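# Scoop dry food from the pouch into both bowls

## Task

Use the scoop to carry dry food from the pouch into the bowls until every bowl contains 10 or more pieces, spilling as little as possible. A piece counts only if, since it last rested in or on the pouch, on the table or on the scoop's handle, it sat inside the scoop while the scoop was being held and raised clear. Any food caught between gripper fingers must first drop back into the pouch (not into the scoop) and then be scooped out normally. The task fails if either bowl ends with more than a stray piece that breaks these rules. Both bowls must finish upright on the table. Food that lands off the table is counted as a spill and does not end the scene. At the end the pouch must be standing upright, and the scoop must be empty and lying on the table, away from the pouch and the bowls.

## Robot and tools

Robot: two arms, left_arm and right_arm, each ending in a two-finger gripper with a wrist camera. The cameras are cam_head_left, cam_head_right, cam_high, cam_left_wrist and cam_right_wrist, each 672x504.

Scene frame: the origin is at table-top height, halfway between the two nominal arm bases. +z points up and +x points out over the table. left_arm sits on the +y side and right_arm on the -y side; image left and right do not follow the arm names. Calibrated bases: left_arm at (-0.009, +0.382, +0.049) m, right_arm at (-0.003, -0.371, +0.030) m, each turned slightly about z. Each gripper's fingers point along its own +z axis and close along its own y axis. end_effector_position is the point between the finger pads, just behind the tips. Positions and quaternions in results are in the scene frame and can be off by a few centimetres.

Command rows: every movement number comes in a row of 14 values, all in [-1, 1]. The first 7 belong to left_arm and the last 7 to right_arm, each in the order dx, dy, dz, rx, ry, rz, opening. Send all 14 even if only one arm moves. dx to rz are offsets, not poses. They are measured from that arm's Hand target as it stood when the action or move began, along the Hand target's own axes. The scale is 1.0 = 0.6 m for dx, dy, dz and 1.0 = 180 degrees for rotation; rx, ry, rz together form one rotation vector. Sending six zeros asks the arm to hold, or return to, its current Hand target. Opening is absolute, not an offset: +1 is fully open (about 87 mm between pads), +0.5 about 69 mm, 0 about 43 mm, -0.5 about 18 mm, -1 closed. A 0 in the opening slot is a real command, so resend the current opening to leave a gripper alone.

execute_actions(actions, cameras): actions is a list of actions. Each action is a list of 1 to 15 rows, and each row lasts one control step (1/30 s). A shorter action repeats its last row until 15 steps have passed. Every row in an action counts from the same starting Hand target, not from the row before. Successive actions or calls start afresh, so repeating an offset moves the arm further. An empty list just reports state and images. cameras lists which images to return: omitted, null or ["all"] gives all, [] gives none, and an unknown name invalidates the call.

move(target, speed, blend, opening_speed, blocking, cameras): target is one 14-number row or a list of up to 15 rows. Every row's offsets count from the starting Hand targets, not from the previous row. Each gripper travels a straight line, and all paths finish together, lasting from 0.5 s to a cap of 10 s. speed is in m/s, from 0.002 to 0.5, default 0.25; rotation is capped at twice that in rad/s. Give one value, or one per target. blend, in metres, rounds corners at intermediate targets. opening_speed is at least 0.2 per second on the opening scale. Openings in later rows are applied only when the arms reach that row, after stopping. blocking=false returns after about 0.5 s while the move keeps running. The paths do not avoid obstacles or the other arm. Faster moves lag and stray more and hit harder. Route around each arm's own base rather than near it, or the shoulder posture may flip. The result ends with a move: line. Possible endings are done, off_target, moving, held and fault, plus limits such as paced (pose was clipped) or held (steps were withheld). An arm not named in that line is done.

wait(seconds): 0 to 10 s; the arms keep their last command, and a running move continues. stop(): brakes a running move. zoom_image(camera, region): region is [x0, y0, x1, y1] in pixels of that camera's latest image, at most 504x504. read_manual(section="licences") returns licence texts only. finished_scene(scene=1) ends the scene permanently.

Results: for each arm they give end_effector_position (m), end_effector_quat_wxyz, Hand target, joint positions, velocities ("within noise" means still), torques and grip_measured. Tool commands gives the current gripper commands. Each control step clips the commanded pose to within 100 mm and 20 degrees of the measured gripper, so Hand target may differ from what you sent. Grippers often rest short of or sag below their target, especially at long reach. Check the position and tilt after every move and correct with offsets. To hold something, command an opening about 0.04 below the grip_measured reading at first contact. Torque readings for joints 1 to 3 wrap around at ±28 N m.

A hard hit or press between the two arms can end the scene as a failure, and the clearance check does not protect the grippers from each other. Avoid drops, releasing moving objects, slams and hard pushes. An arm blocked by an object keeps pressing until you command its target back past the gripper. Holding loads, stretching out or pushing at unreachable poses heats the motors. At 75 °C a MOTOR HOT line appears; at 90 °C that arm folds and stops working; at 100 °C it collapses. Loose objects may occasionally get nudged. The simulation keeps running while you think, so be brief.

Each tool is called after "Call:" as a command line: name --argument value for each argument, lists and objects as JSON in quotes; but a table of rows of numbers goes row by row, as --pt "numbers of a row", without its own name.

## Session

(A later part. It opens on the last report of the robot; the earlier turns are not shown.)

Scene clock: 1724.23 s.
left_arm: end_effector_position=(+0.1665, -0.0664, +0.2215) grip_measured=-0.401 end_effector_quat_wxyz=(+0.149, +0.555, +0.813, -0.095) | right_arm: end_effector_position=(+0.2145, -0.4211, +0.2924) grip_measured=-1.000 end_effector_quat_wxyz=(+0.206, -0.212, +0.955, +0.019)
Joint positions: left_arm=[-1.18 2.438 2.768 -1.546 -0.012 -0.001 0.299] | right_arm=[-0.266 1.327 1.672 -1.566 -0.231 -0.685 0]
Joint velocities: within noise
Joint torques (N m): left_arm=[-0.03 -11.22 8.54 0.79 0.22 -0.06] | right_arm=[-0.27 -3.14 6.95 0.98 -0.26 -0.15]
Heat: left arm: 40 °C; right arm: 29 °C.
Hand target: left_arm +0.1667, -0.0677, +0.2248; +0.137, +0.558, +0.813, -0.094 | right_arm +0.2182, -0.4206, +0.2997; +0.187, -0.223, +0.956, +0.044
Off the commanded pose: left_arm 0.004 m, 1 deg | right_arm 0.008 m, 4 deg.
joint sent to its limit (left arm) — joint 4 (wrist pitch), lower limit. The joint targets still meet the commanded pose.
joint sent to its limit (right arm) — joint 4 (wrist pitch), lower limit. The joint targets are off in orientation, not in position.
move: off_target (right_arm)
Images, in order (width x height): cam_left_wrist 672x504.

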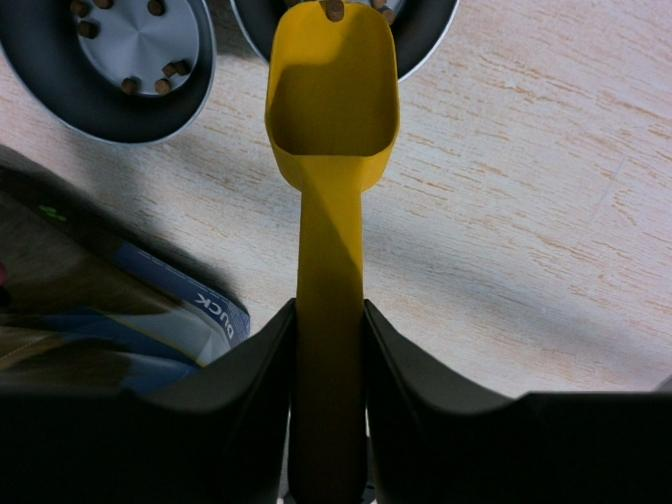

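Call:
move --target '[0.1257,0,-0.07,0,-0.4222,0,-0.7,0,0,0,0,0,0,-1]' --speed 0.25

Scene clock: 1733.13 s.
left_arm: end_effector_position=(+0.1366, +0.0111, +0.2405) grip_measured=-0.401 end_effector_quat_wxyz=(+0.607, +0.381, +0.562, -0.413) | right_arm: end_effector_position=(+0.2145, -0.4211, +0.2924) grip_measured=-1.000 end_effector_quat_wxyz=(+0.206, -0.212, +0.955, +0.019)
Joint positions: left_arm=[-1.177 1.288 0.391 0.976 -0.006 -0.001 0.299] | right_arm=[-0.266 1.327 1.672 -1.566 -0.231 -0.685 0]
Joint velocities: within noise
Joint torques (N m): left_arm=[0.14 -2.85 5.75 2.06 0.25 -0.11] | right_arm=[-0.25 -3.08 6.97 0.97 -0.27 -0.15]
Heat: left arm: 39 °C; right arm: 29 °C.
Hand target: left_arm +0.1361, +0.0116, +0.2398; +0.608, +0.382, +0.557, -0.417 | right_arm +0.2182, -0.4206, +0.2997; +0.187, -0.223, +0.956, +0.044
Off the commanded pose: left_arm 0.001 m, 1 deg | right_arm 0.008 m, 4 deg.
joint sent to its limit (right arm) — joint 4 (wrist pitch), lower limit. The joint targets are off in orientation, not in position.
move: off_target (right_arm)

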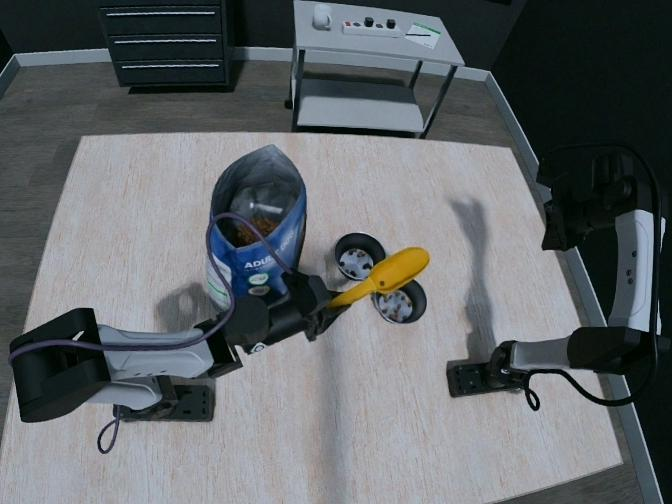

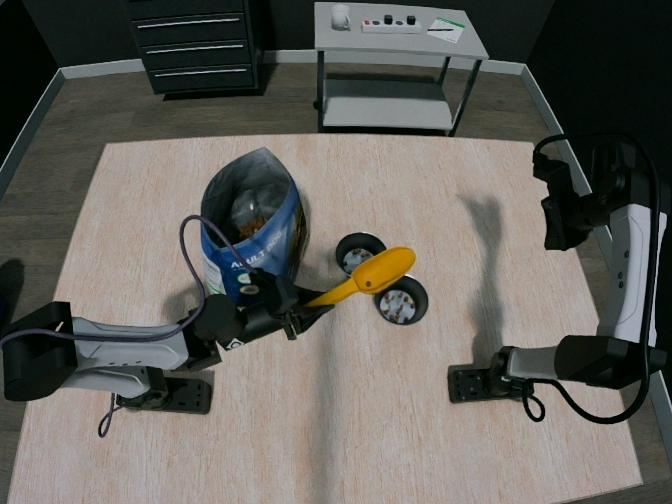

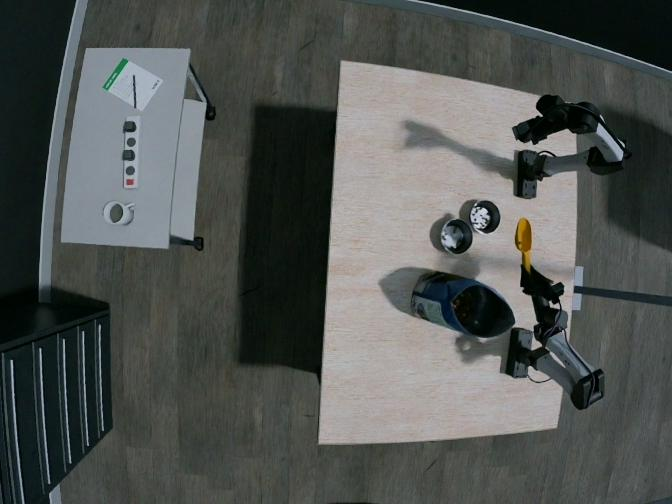

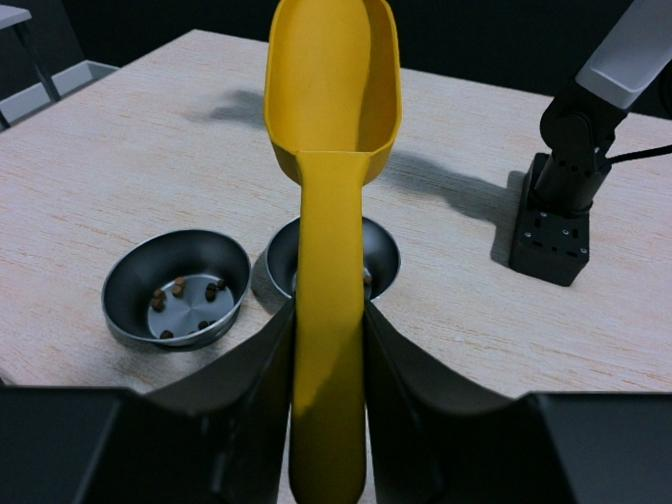

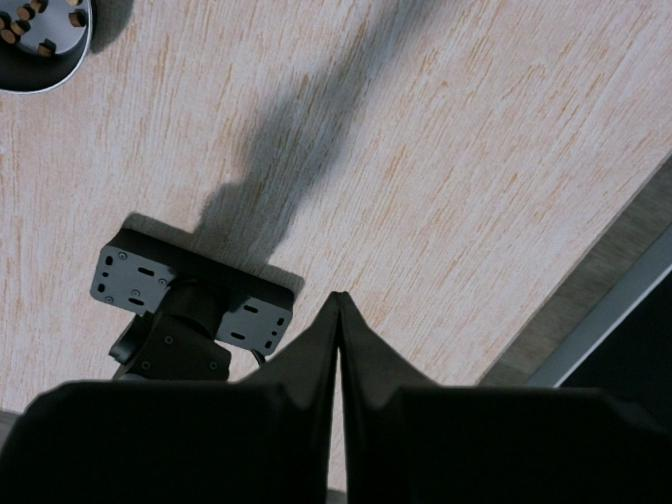

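Call:
zoom_image --camera "cam_head_left" --region '[340, 240, 450, 340]'

Call:
zoom_image --camera "cam_head_right" --region '[340, 240, 450, 340]'

Call:
zoom_image --camera "cam_high" --region '[430, 180, 550, 280]'

Scaled by 4.582.

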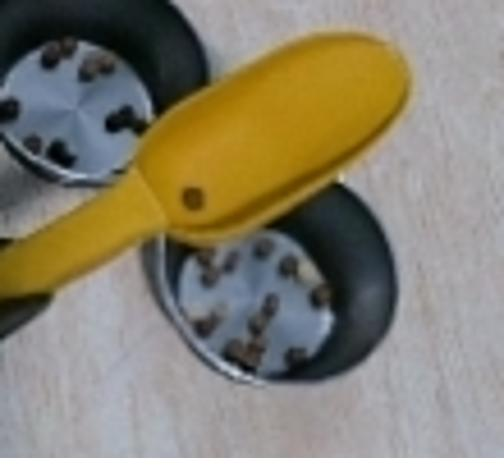

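Scaled by 4.582.

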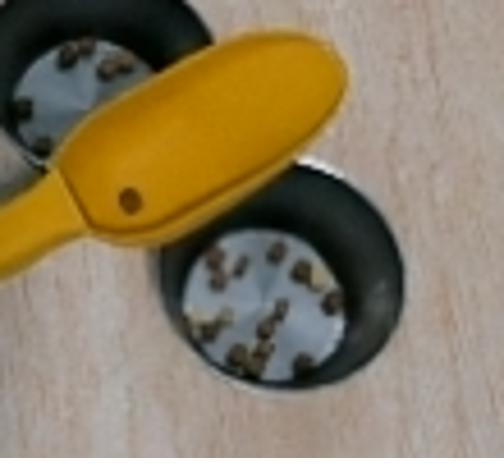

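Scaled by 4.200.

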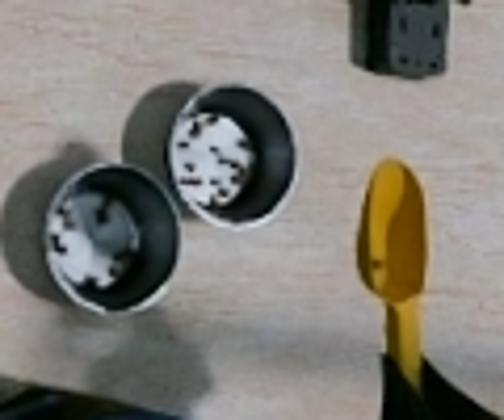

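Call:
move --pt "0.0195 0 0.0317 0 0.1667 0 -0.7 0 0 0 0 0 0 -1" --pt "0.0337 0 0.156 0 0.4 0 -0.7 0 0 0 0 0 0 -1" --speed '[0.2,0.5]'

Call:
zoom_image --camera "cam_left_wrist" --region '[230, 0, 450, 160]'

Scene clock: 1745.63 s.
left_arm: end_effector_position=(+0.1702, -0.0754, +0.2273) grip_measured=-0.401 end_effector_quat_wxyz=(+0.167, +0.552, +0.809, -0.111) | right_arm: end_effector_position=(+0.2145, -0.4211, +0.2924) grip_measured=-1.000 end_effector_quat_wxyz=(+0.206, -0.212, +0.955, +0.019)
Joint positions: left_arm=[-1.177 2.433 2.774 -1.508 -0.006 -0.001 0.299] | right_arm=[-0.266 1.327 1.672 -1.566 -0.231 -0.685 0]
Joint velocities: within noise
Joint torques (N m): left_arm=[-0.24 -10.69 8.64 0.92 0.16 -0.06] | right_arm=[-0.2 -3.12 6.97 1 -0.28 -0.16]
Heat: left arm: 36 °C; right arm: 29 °C.
Hand target: left_arm +0.1702, -0.0771, +0.2280; +0.165, +0.554, +0.808, -0.113 | right_arm +0.2182, -0.4206, +0.2997; +0.187, -0.223, +0.956, +0.044
Off the commanded pose: left_arm 0.002 m, 0 deg | right_arm 0.008 m, 4 deg.
joint sent to its limit (right arm) — joint 4 (wrist pitch), lower limit. The joint targets are off in orientation, not in position.
move: off_target (right_arm)

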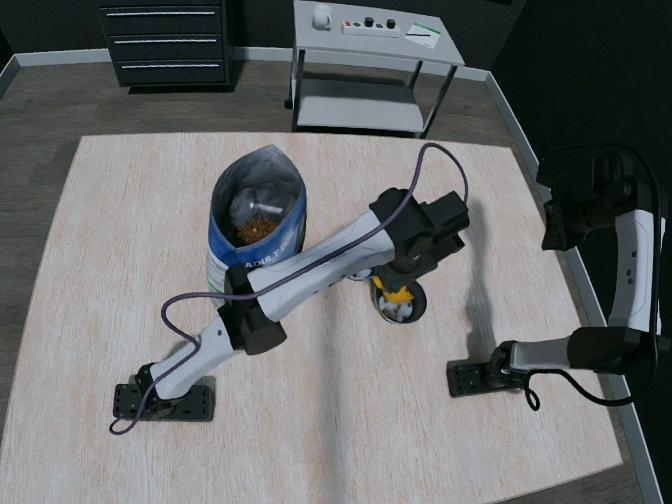

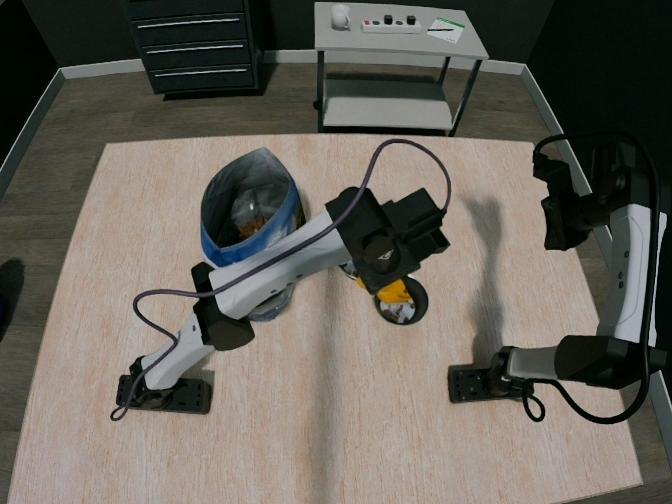

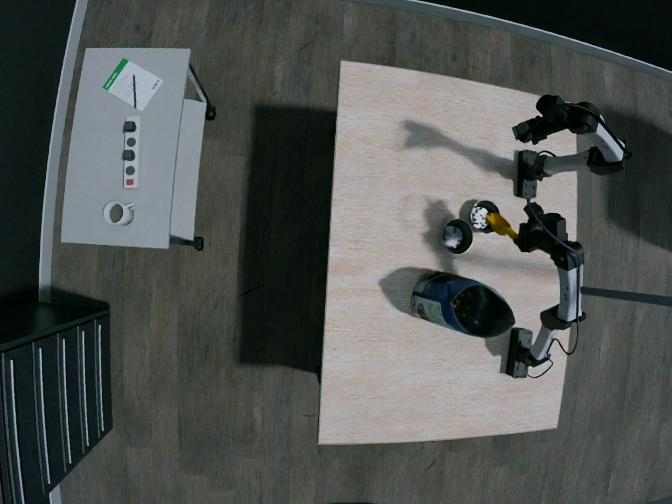

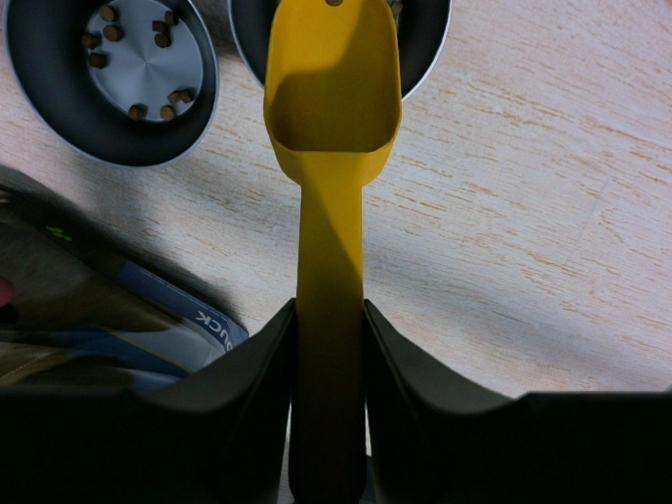

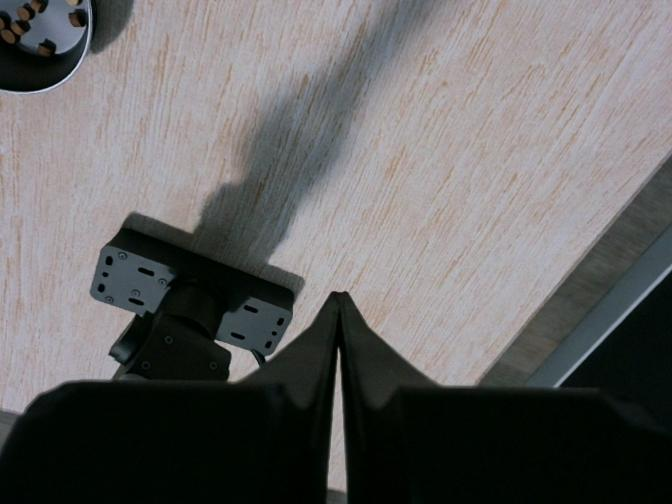

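Scaled by 2.291.

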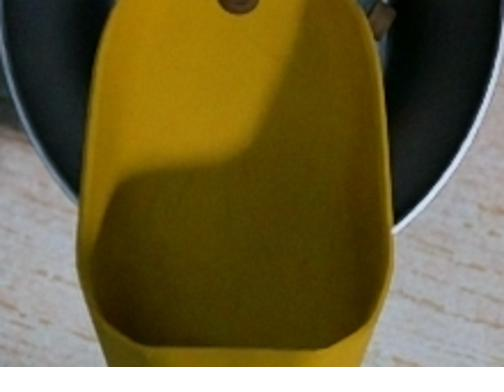

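Call:
move --pt "0.0133 0 -0.0963 0 -0.15 0 -0.7 0 0 0 0 0 0 -1" --pt "0.022 0 -0.263 0 -0.316 0 -0.7 0 0 0 0 0 0 -1" --speed 0.25 --blend '[0.03,0]'

Call:
zoom_image --camera "cam_head_left" --region '[340, 240, 450, 340]'

Call:
zoom_image --camera "cam_head_right" --region '[340, 240, 450, 340]'

Scene clock: 1756.40 s.
left_arm: end_effector_position=(+0.1443, -0.0089, +0.3613) grip_measured=-0.401 end_effector_quat_wxyz=(+0.522, +0.436, +0.642, -0.354) | right_arm: end_effector_position=(+0.2145, -0.4211, +0.2924) grip_measured=-1.000 end_effector_quat_wxyz=(+0.206, -0.212, +0.955, +0.019)
Joint positions: left_arm=[-1.177 1.242 1.162 -0.126 -0.006 -0.001 0.299] | right_arm=[-0.266 1.327 1.672 -1.566 -0.231 -0.685 0]
Joint velocities: within noise
Joint torques (N m): left_arm=[0.02 -5.35 6.8 2.15 0.24 -0.09] | right_arm=[-0.23 -3.21 7.04 0.98 -0.29 -0.16]
Heat: left arm: 37 °C; right arm: 29 °C.
Hand target: left_arm +0.1436, -0.0081, +0.3679; +0.530, +0.434, +0.632, -0.364 | right_arm +0.2182, -0.4206, +0.2997; +0.187, -0.223, +0.956, +0.044
Off the commanded pose: left_arm 0.007 m, 2 deg | right_arm 0.008 m, 4 deg.
joint sent to its limit (right arm) — joint 4 (wrist pitch), lower limit. The joint targets are off in orientation, not in position.
move: off_target (right_arm)

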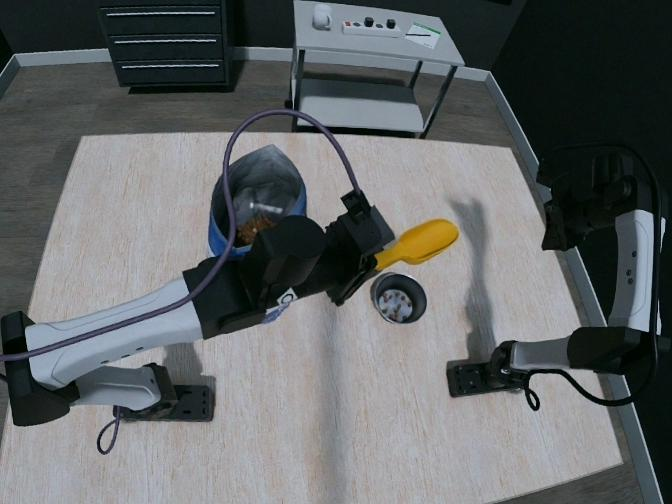

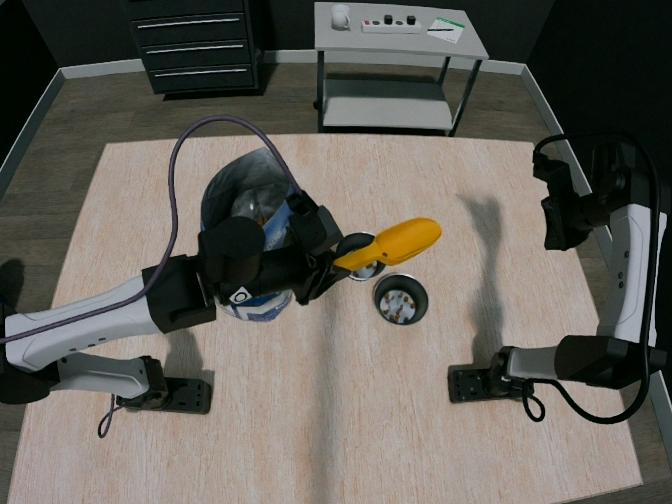

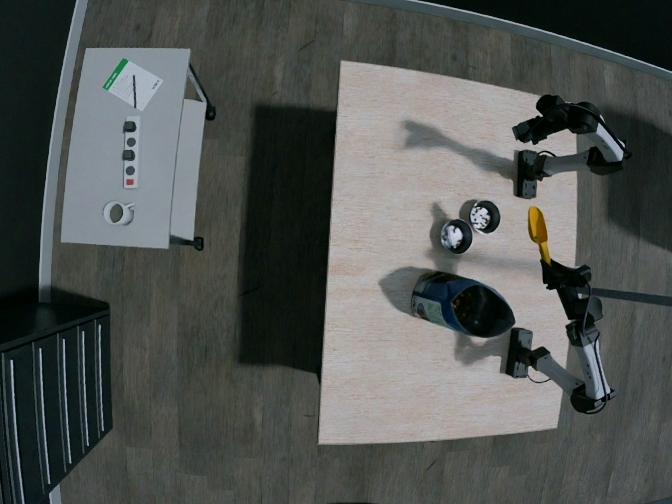

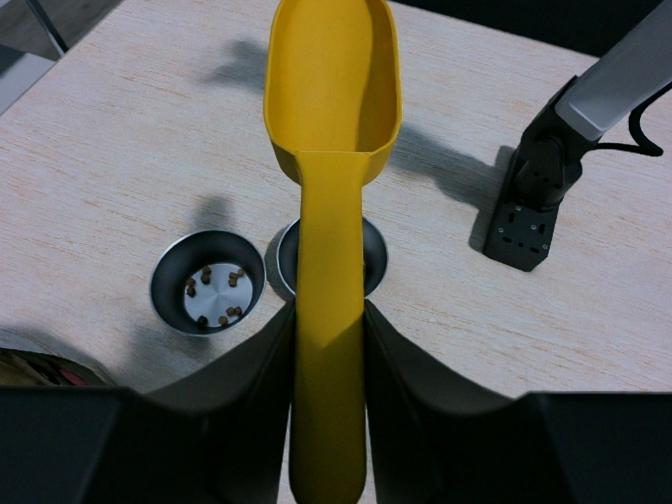

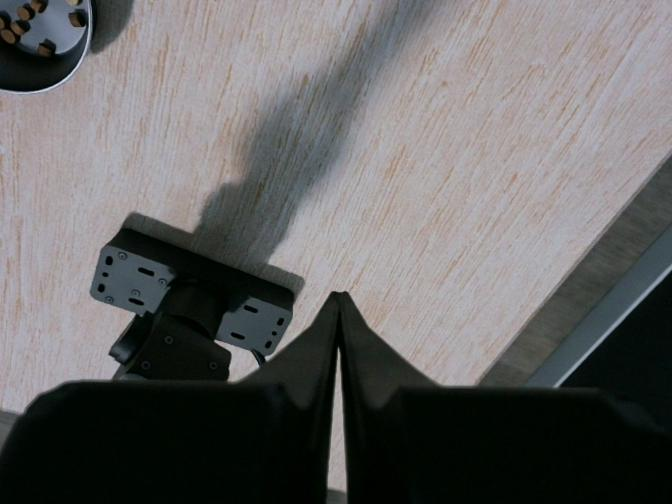

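Scaled by 4.582.

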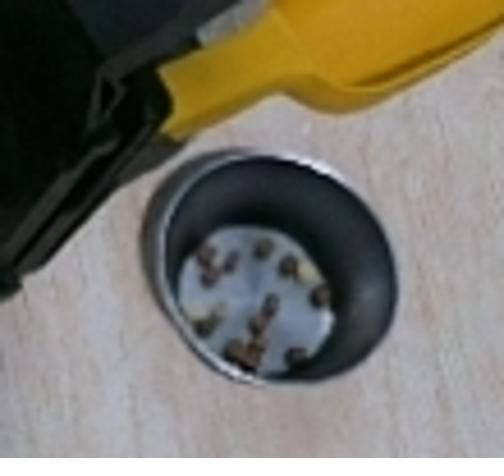

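Scaled by 4.582.

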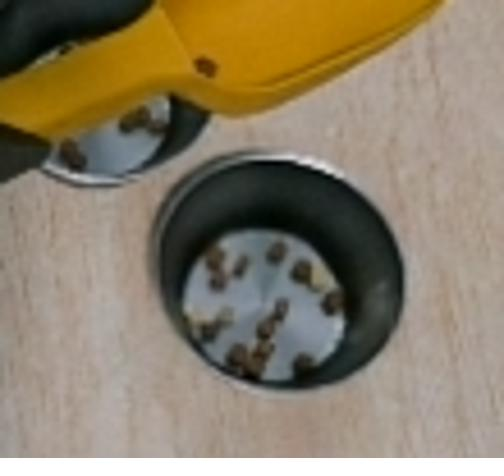

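Call:
move --target '[-0.0185,0.2915,-0.249,-0.2955,0,-0.0522,-0.7,0,0,0,0,0,0,-1]' --speed 0.2 --cameras '["cam_left_wrist","cam_head_right"]'

Scene clock: 1764.40 s.
left_arm: end_effector_position=(+0.2534, +0.1844, +0.3882) grip_measured=-0.401 end_effector_quat_wxyz=(+0.625, +0.119, +0.767, -0.079) | right_arm: end_effector_position=(+0.2145, -0.4211, +0.2924) grip_measured=-1.000 end_effector_quat_wxyz=(+0.206, -0.212, +0.955, +0.019)
Joint positions: left_arm=[-0.948 1.019 1.172 -0.419 -0.673 -0.14 0.299] | right_arm=[-0.266 1.327 1.672 -1.566 -0.231 -0.685 0]
Joint velocities: within noise
Joint torques (N m): left_arm=[0.14 -2.48 10.3 1.65 -0.27 -0.14] | right_arm=[-0.29 -3.1 6.99 1 -0.28 -0.15]
Heat: left arm: 37 °C; right arm: 29 °C.
Hand target: left_arm +0.2546, +0.1903, +0.4050; +0.637, +0.100, +0.760, -0.083 | right_arm +0.2182, -0.4206, +0.2997; +0.187, -0.223, +0.956, +0.044
Off the commanded pose: left_arm 0.018 m, 3 deg | right_arm 0.008 m, 4 deg.
joint sent to its limit (right arm) — joint 4 (wrist pitch), lower limit. The joint targets are off in orientation, not in position.
move: off_target (left_arm, right_arm)
Images, in order (width x height): cam_head_right 672x504, cam_left_wrist 672x504.

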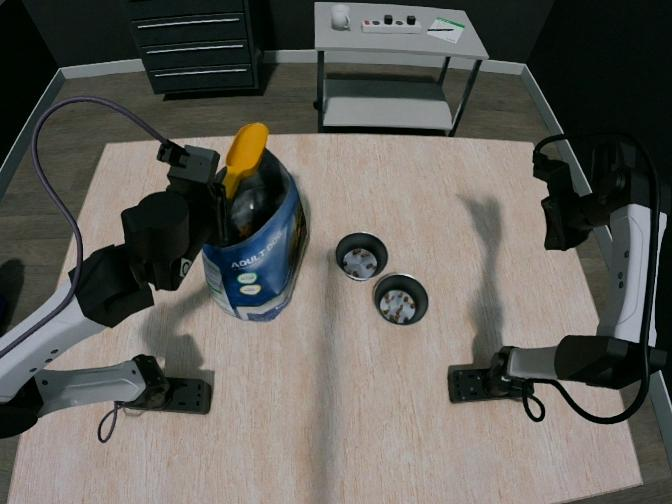

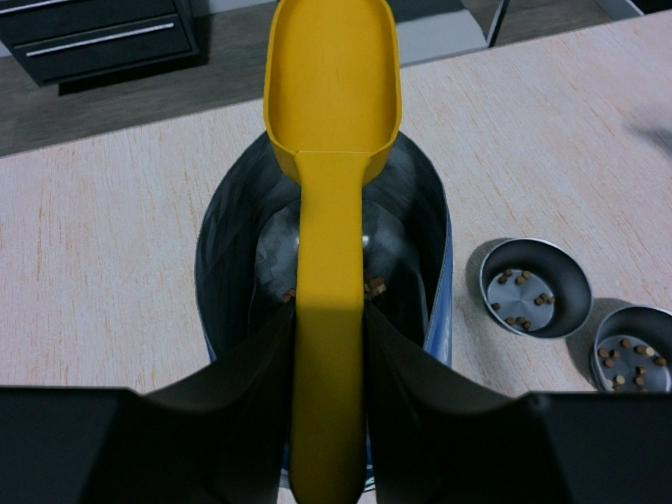

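Call:
move --pt "0.0688 -0.0073 -0.0538 0 0.2667 0 -0.7 0 0 0 0 0 0 -1" --pt "0.1643 -0.0073 -0.0202 0 0.35 0 -0.7 0 0 0 0 0 0 -1" --pt "0.2107 -0.0073 0.0052 0 0.4167 0 -0.7 0 0 0 0 0 0 -1" --speed 0.25 --blend '[0.02,0.02,0]' --cameras '["cam_left_wrist","cam_head_right"]'

Scene clock: 1773.17 s.
left_arm: end_effector_position=(+0.2382, +0.1901, +0.2828) grip_measured=-0.401 end_effector_quat_wxyz=(+0.116, +0.127, +0.984, -0.039) | right_arm: end_effector_position=(+0.2145, -0.4211, +0.2924) grip_measured=-1.000 end_effector_quat_wxyz=(+0.206, -0.212, +0.955, +0.019)
Joint positions: left_arm=[-0.613 1.739 1.958 -1.547 -0.043 -0.373 0.299] | right_arm=[-0.266 1.327 1.672 -1.566 -0.231 -0.685 0]
Joint velocities: within noise
Joint torques (N m): left_arm=[0.08 -6.37 5.49 0.63 0.19 -0.04] | right_arm=[-0.25 -3.15 6.94 0.99 -0.28 -0.15]
Heat: left arm: 37 °C; right arm: 29 °C.
Hand target: left_arm +0.2351, +0.1910, +0.2800; +0.043, +0.130, +0.991, -0.005 | right_arm +0.2182, -0.4206, +0.2997; +0.187, -0.223, +0.956, +0.044
Off the commanded pose: left_arm 0.004 m, 9 deg | right_arm 0.008 m, 4 deg.
joint sent to its limit (left arm) — joint 4 (wrist pitch), lower limit. The joint targets are off in orientation, not in position.
joint sent to its limit (right arm) — joint 4 (wrist pitch), lower limit. The joint targets are off in orientation, not in position.
move: off_target (left_arm, right_arm)
Images, in order (width x height): cam_head_right 672x504, cam_left_wrist 672x504.

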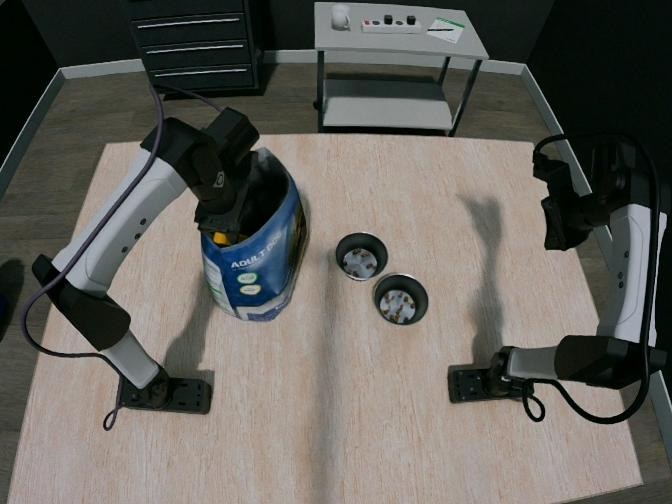

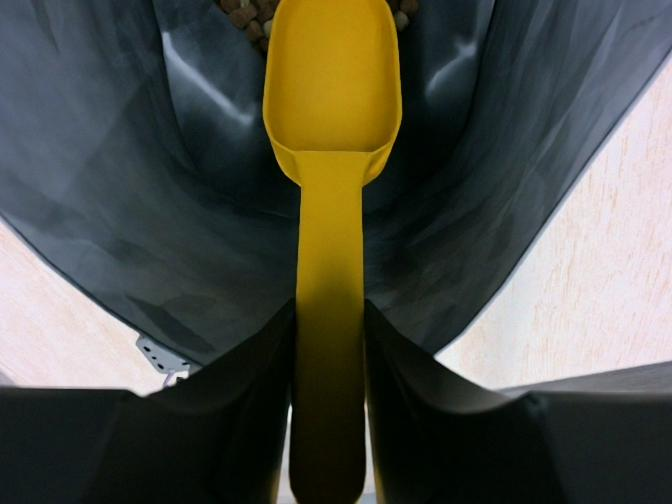

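Call:
move --pt "0.002 0 0.05 0 0.01 0 -0.7 0 0 0 0 0 0 -1" --pt "-0.01 0 0.0 0 -0.06 0 -0.7 0 0 0 0 0 0 -1" --pt "0.002 0 0.045 0 0.01 0 -0.7 0 0 0 0 0 0 -1" --speed '[0.15,0.4,0.4]' --cameras '["cam_left_wrist"]'

Scene clock: 1782.17 s.
left_arm: end_effector_position=(+0.2423, +0.1891, +0.2576) grip_measured=-0.401 end_effector_quat_wxyz=(+0.078, +0.127, +0.989, -0.021) | right_arm: end_effector_position=(+0.2145, -0.4211, +0.2924) grip_measured=-1.000 end_effector_quat_wxyz=(+0.206, -0.212, +0.955, +0.019)
Joint positions: left_arm=[-0.605 1.8 1.928 -1.54 -0.037 -0.369 0.299] | right_arm=[-0.266 1.327 1.672 -1.566 -0.231 -0.685 0]
Joint velocities: within noise
Joint torques (N m): left_arm=[-0.08 -6.83 5.09 0.42 0.26 -0.01] | right_arm=[-0.29 -3.08 6.97 0.99 -0.28 -0.16]
Heat: left arm: 36 °C; right arm: 29 °C.
Hand target: left_arm +0.2362, +0.1906, +0.2530; +0.028, +0.130, +0.991, -0.004 | right_arm +0.2182, -0.4206, +0.2997; +0.187, -0.223, +0.956, +0.044
Off the commanded pose: left_arm 0.008 m, 6 deg | right_arm 0.008 m, 4 deg.
joint sent to its limit (left arm) — joint 4 (wrist pitch), lower limit. The joint targets are off in orientation, not in position.
joint sent to its limit (right arm) — joint 4 (wrist pitch), lower limit. The joint targets are off in orientation, not in position.
move: off_target (left_arm, right_arm)
Images, in order (width x height): cam_left_wrist 672x504.

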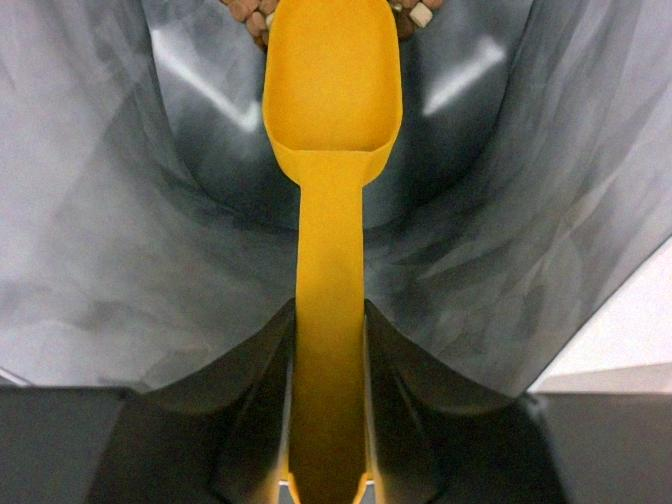

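Call:
move --pt "0.0203 0 -0.0846 0 -0.0933 0 -0.7 0 0 0 0 0 0 -1" --pt "0.0223 0 -0.1966 0 -0.1767 0 -0.7 0 0 0 0 0 0 -1" --pt "-0.0311 0 -0.257 0 -0.3267 0 -0.7 0 0 0 0 0 0 -1" --pt "-0.048 0 -0.257 0 -0.455 0 -0.7 0 0 0 0 0 0 -1" --speed 0.25 --blend '[0.02,0.02,0.01,0]' --cameras '["cam_left_wrist","cam_head_right","cam_high"]'

Call:
zoom_image --camera "cam_left_wrist" --region '[230, 0, 450, 220]'

Call:
zoom_image --camera "cam_head_right" --region '[180, 90, 320, 230]'

Scene clock: 1792.97 s.
left_arm: end_effector_position=(+0.2563, +0.1826, +0.4043) grip_measured=-0.401 end_effector_quat_wxyz=(+0.662, +0.104, +0.737, -0.087) | right_arm: end_effector_position=(+0.2145, -0.4211, +0.2924) grip_measured=-1.000 end_effector_quat_wxyz=(+0.206, -0.212, +0.955, +0.019)
Joint positions: left_arm=[-0.967 0.994 1.123 -0.272 -0.713 -0.085 0.299] | right_arm=[-0.266 1.327 1.672 -1.566 -0.231 -0.685 0]
Joint velocities: within noise
Joint torques (N m): left_arm=[-0.65 -2.81 6.34 1.91 -0.19 -0.04] | right_arm=[-0.16 -3.14 7.02 0.99 -0.28 -0.14]
Heat: left arm: 36 °C; right arm: 29 °C.
Hand target: left_arm +0.2558, +0.1853, +0.4085; +0.670, +0.096, +0.731, -0.088 | right_arm +0.2182, -0.4206, +0.2997; +0.187, -0.223, +0.956, +0.044
Off the commanded pose: left_arm 0.005 m, 2 deg | right_arm 0.008 m, 4 deg.
joint sent to its limit (right arm) — joint 4 (wrist pitch), lower limit. The joint targets are off in orientation, not in position.
move: off_target (right_arm)
Images, in order (width x height): cam_head_right 672x504, cam_high 672x504, cam_left_wrist 672x504.

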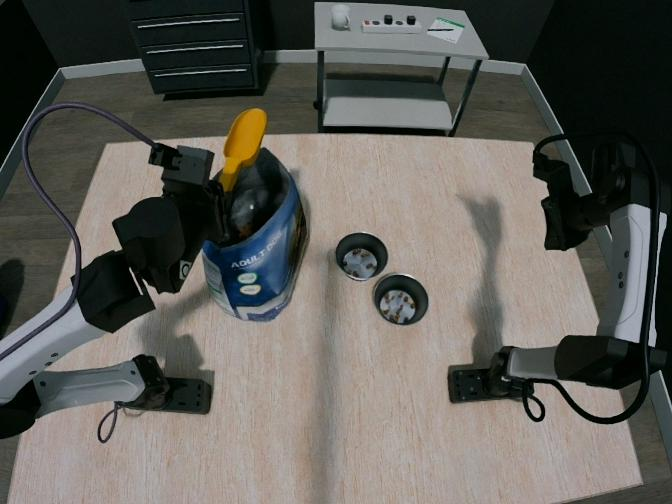

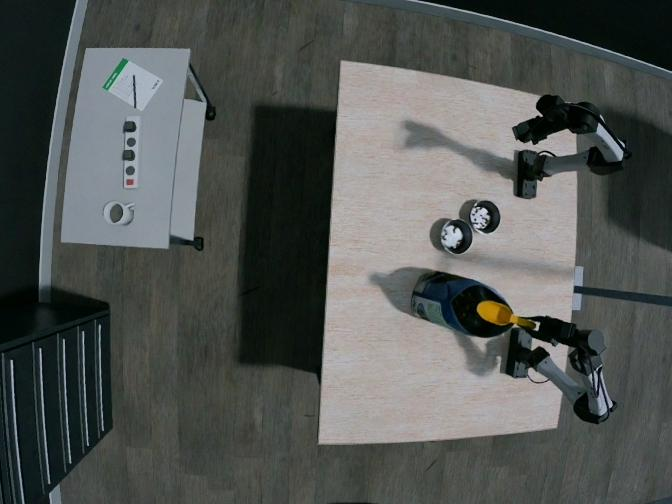

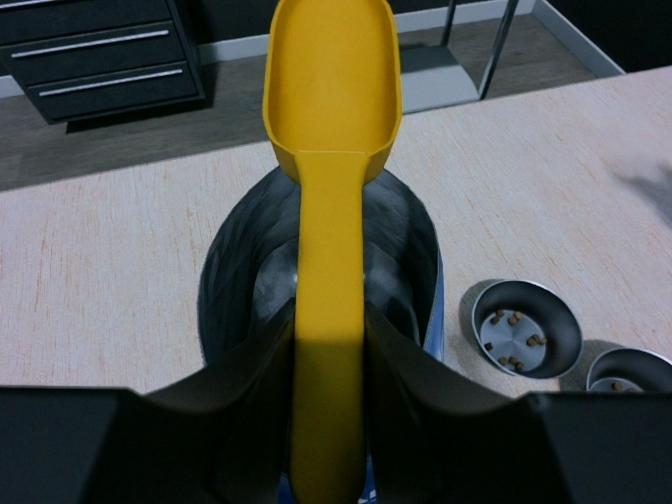

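Scaled by 2.291.

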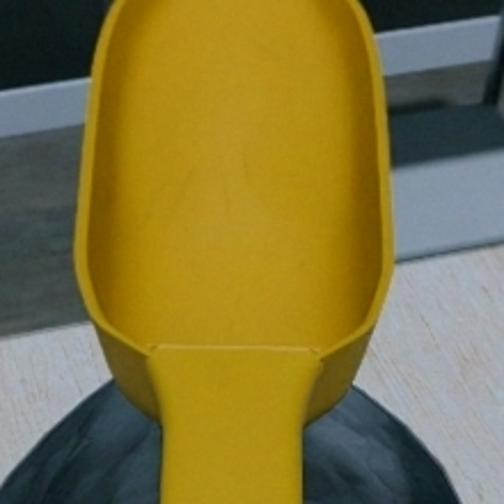

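Scaled by 3.600.

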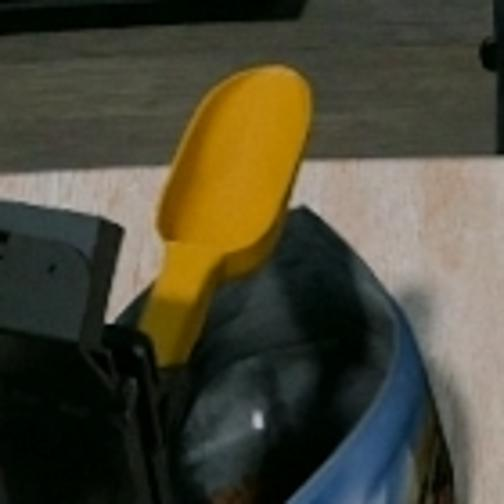

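Call:
move --target '[0.1998,-0.4573,-0.2148,0.3707,0,0.0316,-0.7,0,0,0,0,0,0,-1]' --speed 0.22

Scene clock: 1807.87 s.
left_arm: end_effector_position=(+0.0555, -0.0401, +0.2951) grip_measured=-0.401 end_effector_quat_wxyz=(+0.508, +0.480, +0.569, -0.433) | right_arm: end_effector_position=(+0.2145, -0.4211, +0.2924) grip_measured=-1.000 end_effector_quat_wxyz=(+0.206, -0.212, +0.955, +0.019)
Joint positions: left_arm=[-1.404 1.246 0.808 0.33 -0.018 -0.007 0.299] | right_arm=[-0.266 1.327 1.672 -1.566 -0.231 -0.685 0]
Joint velocities: within noise
Joint torques (N m): left_arm=[-0.73 -3.52 8.03 2.09 0.28 -0.05] | right_arm=[-0.21 -3.15 6.93 0.97 -0.29 -0.16]
Heat: left arm: 36 °C; right arm: 29 °C.
Hand target: left_arm +0.0511, -0.0440, +0.2999; +0.510, +0.483, +0.557, -0.443 | right_arm +0.2182, -0.4206, +0.2997; +0.187, -0.223, +0.956, +0.044
Off the commanded pose: left_arm 0.008 m, 2 deg | right_arm 0.008 m, 4 deg.
joint sent to its limit (right arm) — joint 4 (wrist pitch), lower limit. The joint targets are off in orientation, not in position.
move: off_target (right_arm)

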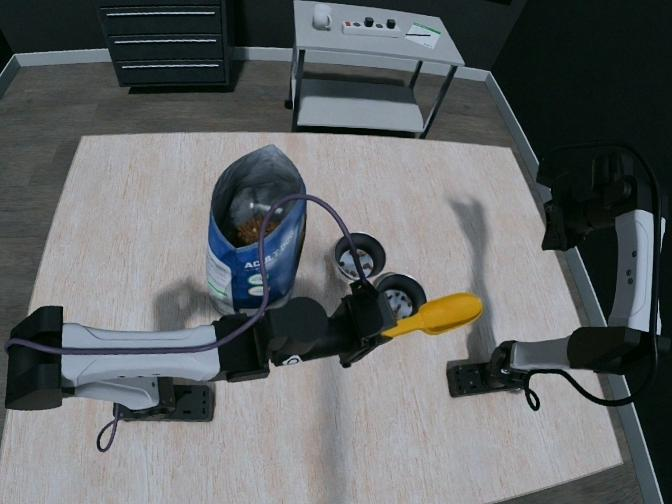

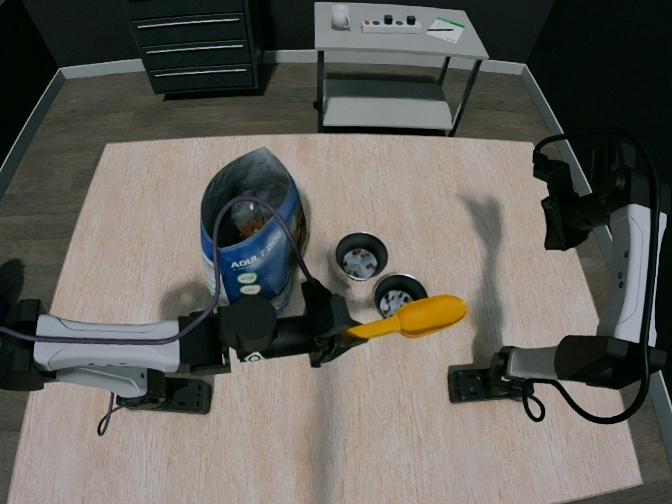

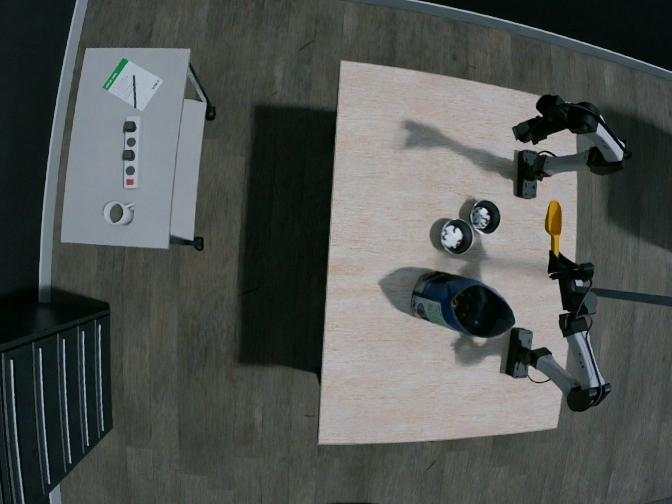

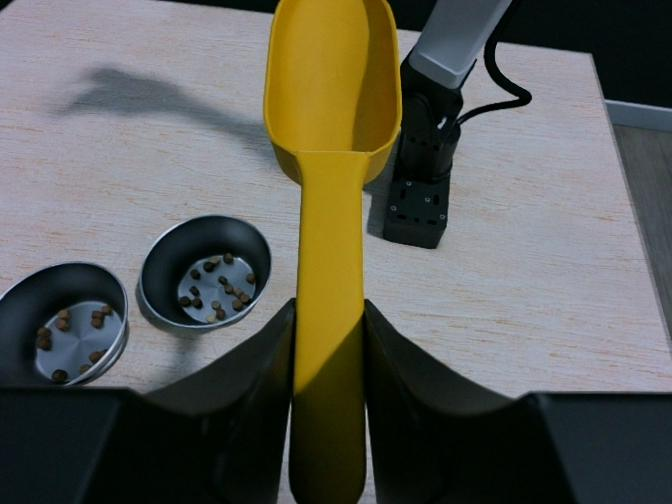

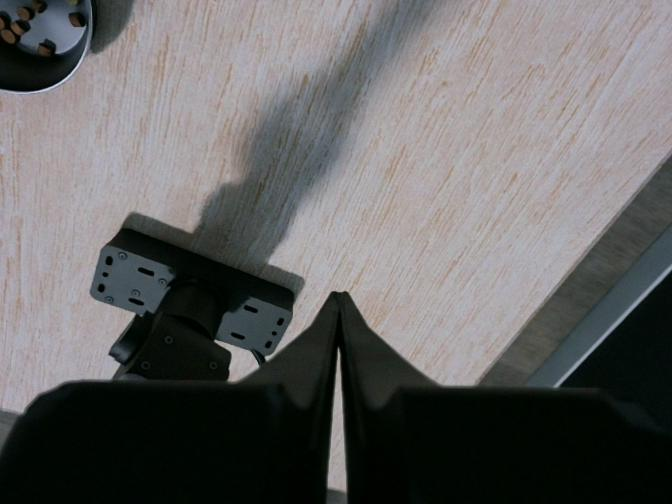

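Call:
zoom_image --camera "cam_left_wrist" --region '[130, 200, 290, 340]'

Call:
zoom_image --camera "cam_left_wrist" --region '[0, 250, 140, 390]'

Scaled by 3.150.

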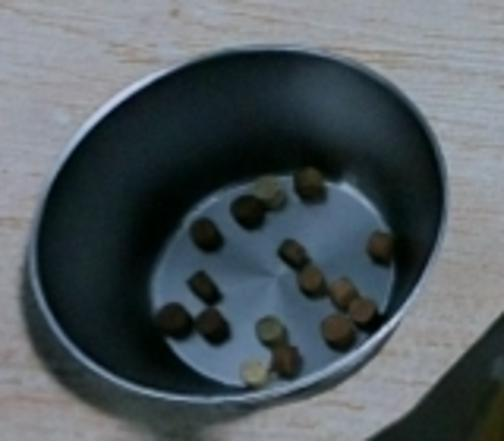

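Scaled by 3.600.

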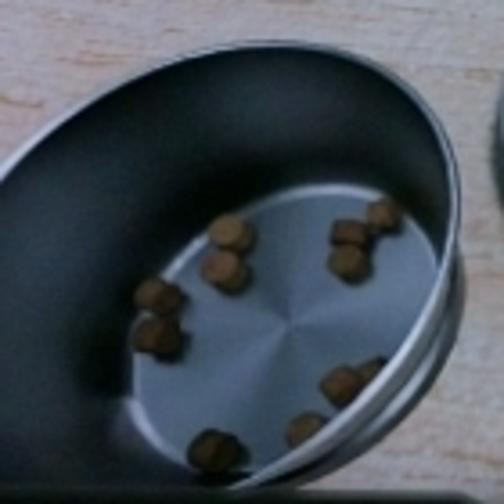

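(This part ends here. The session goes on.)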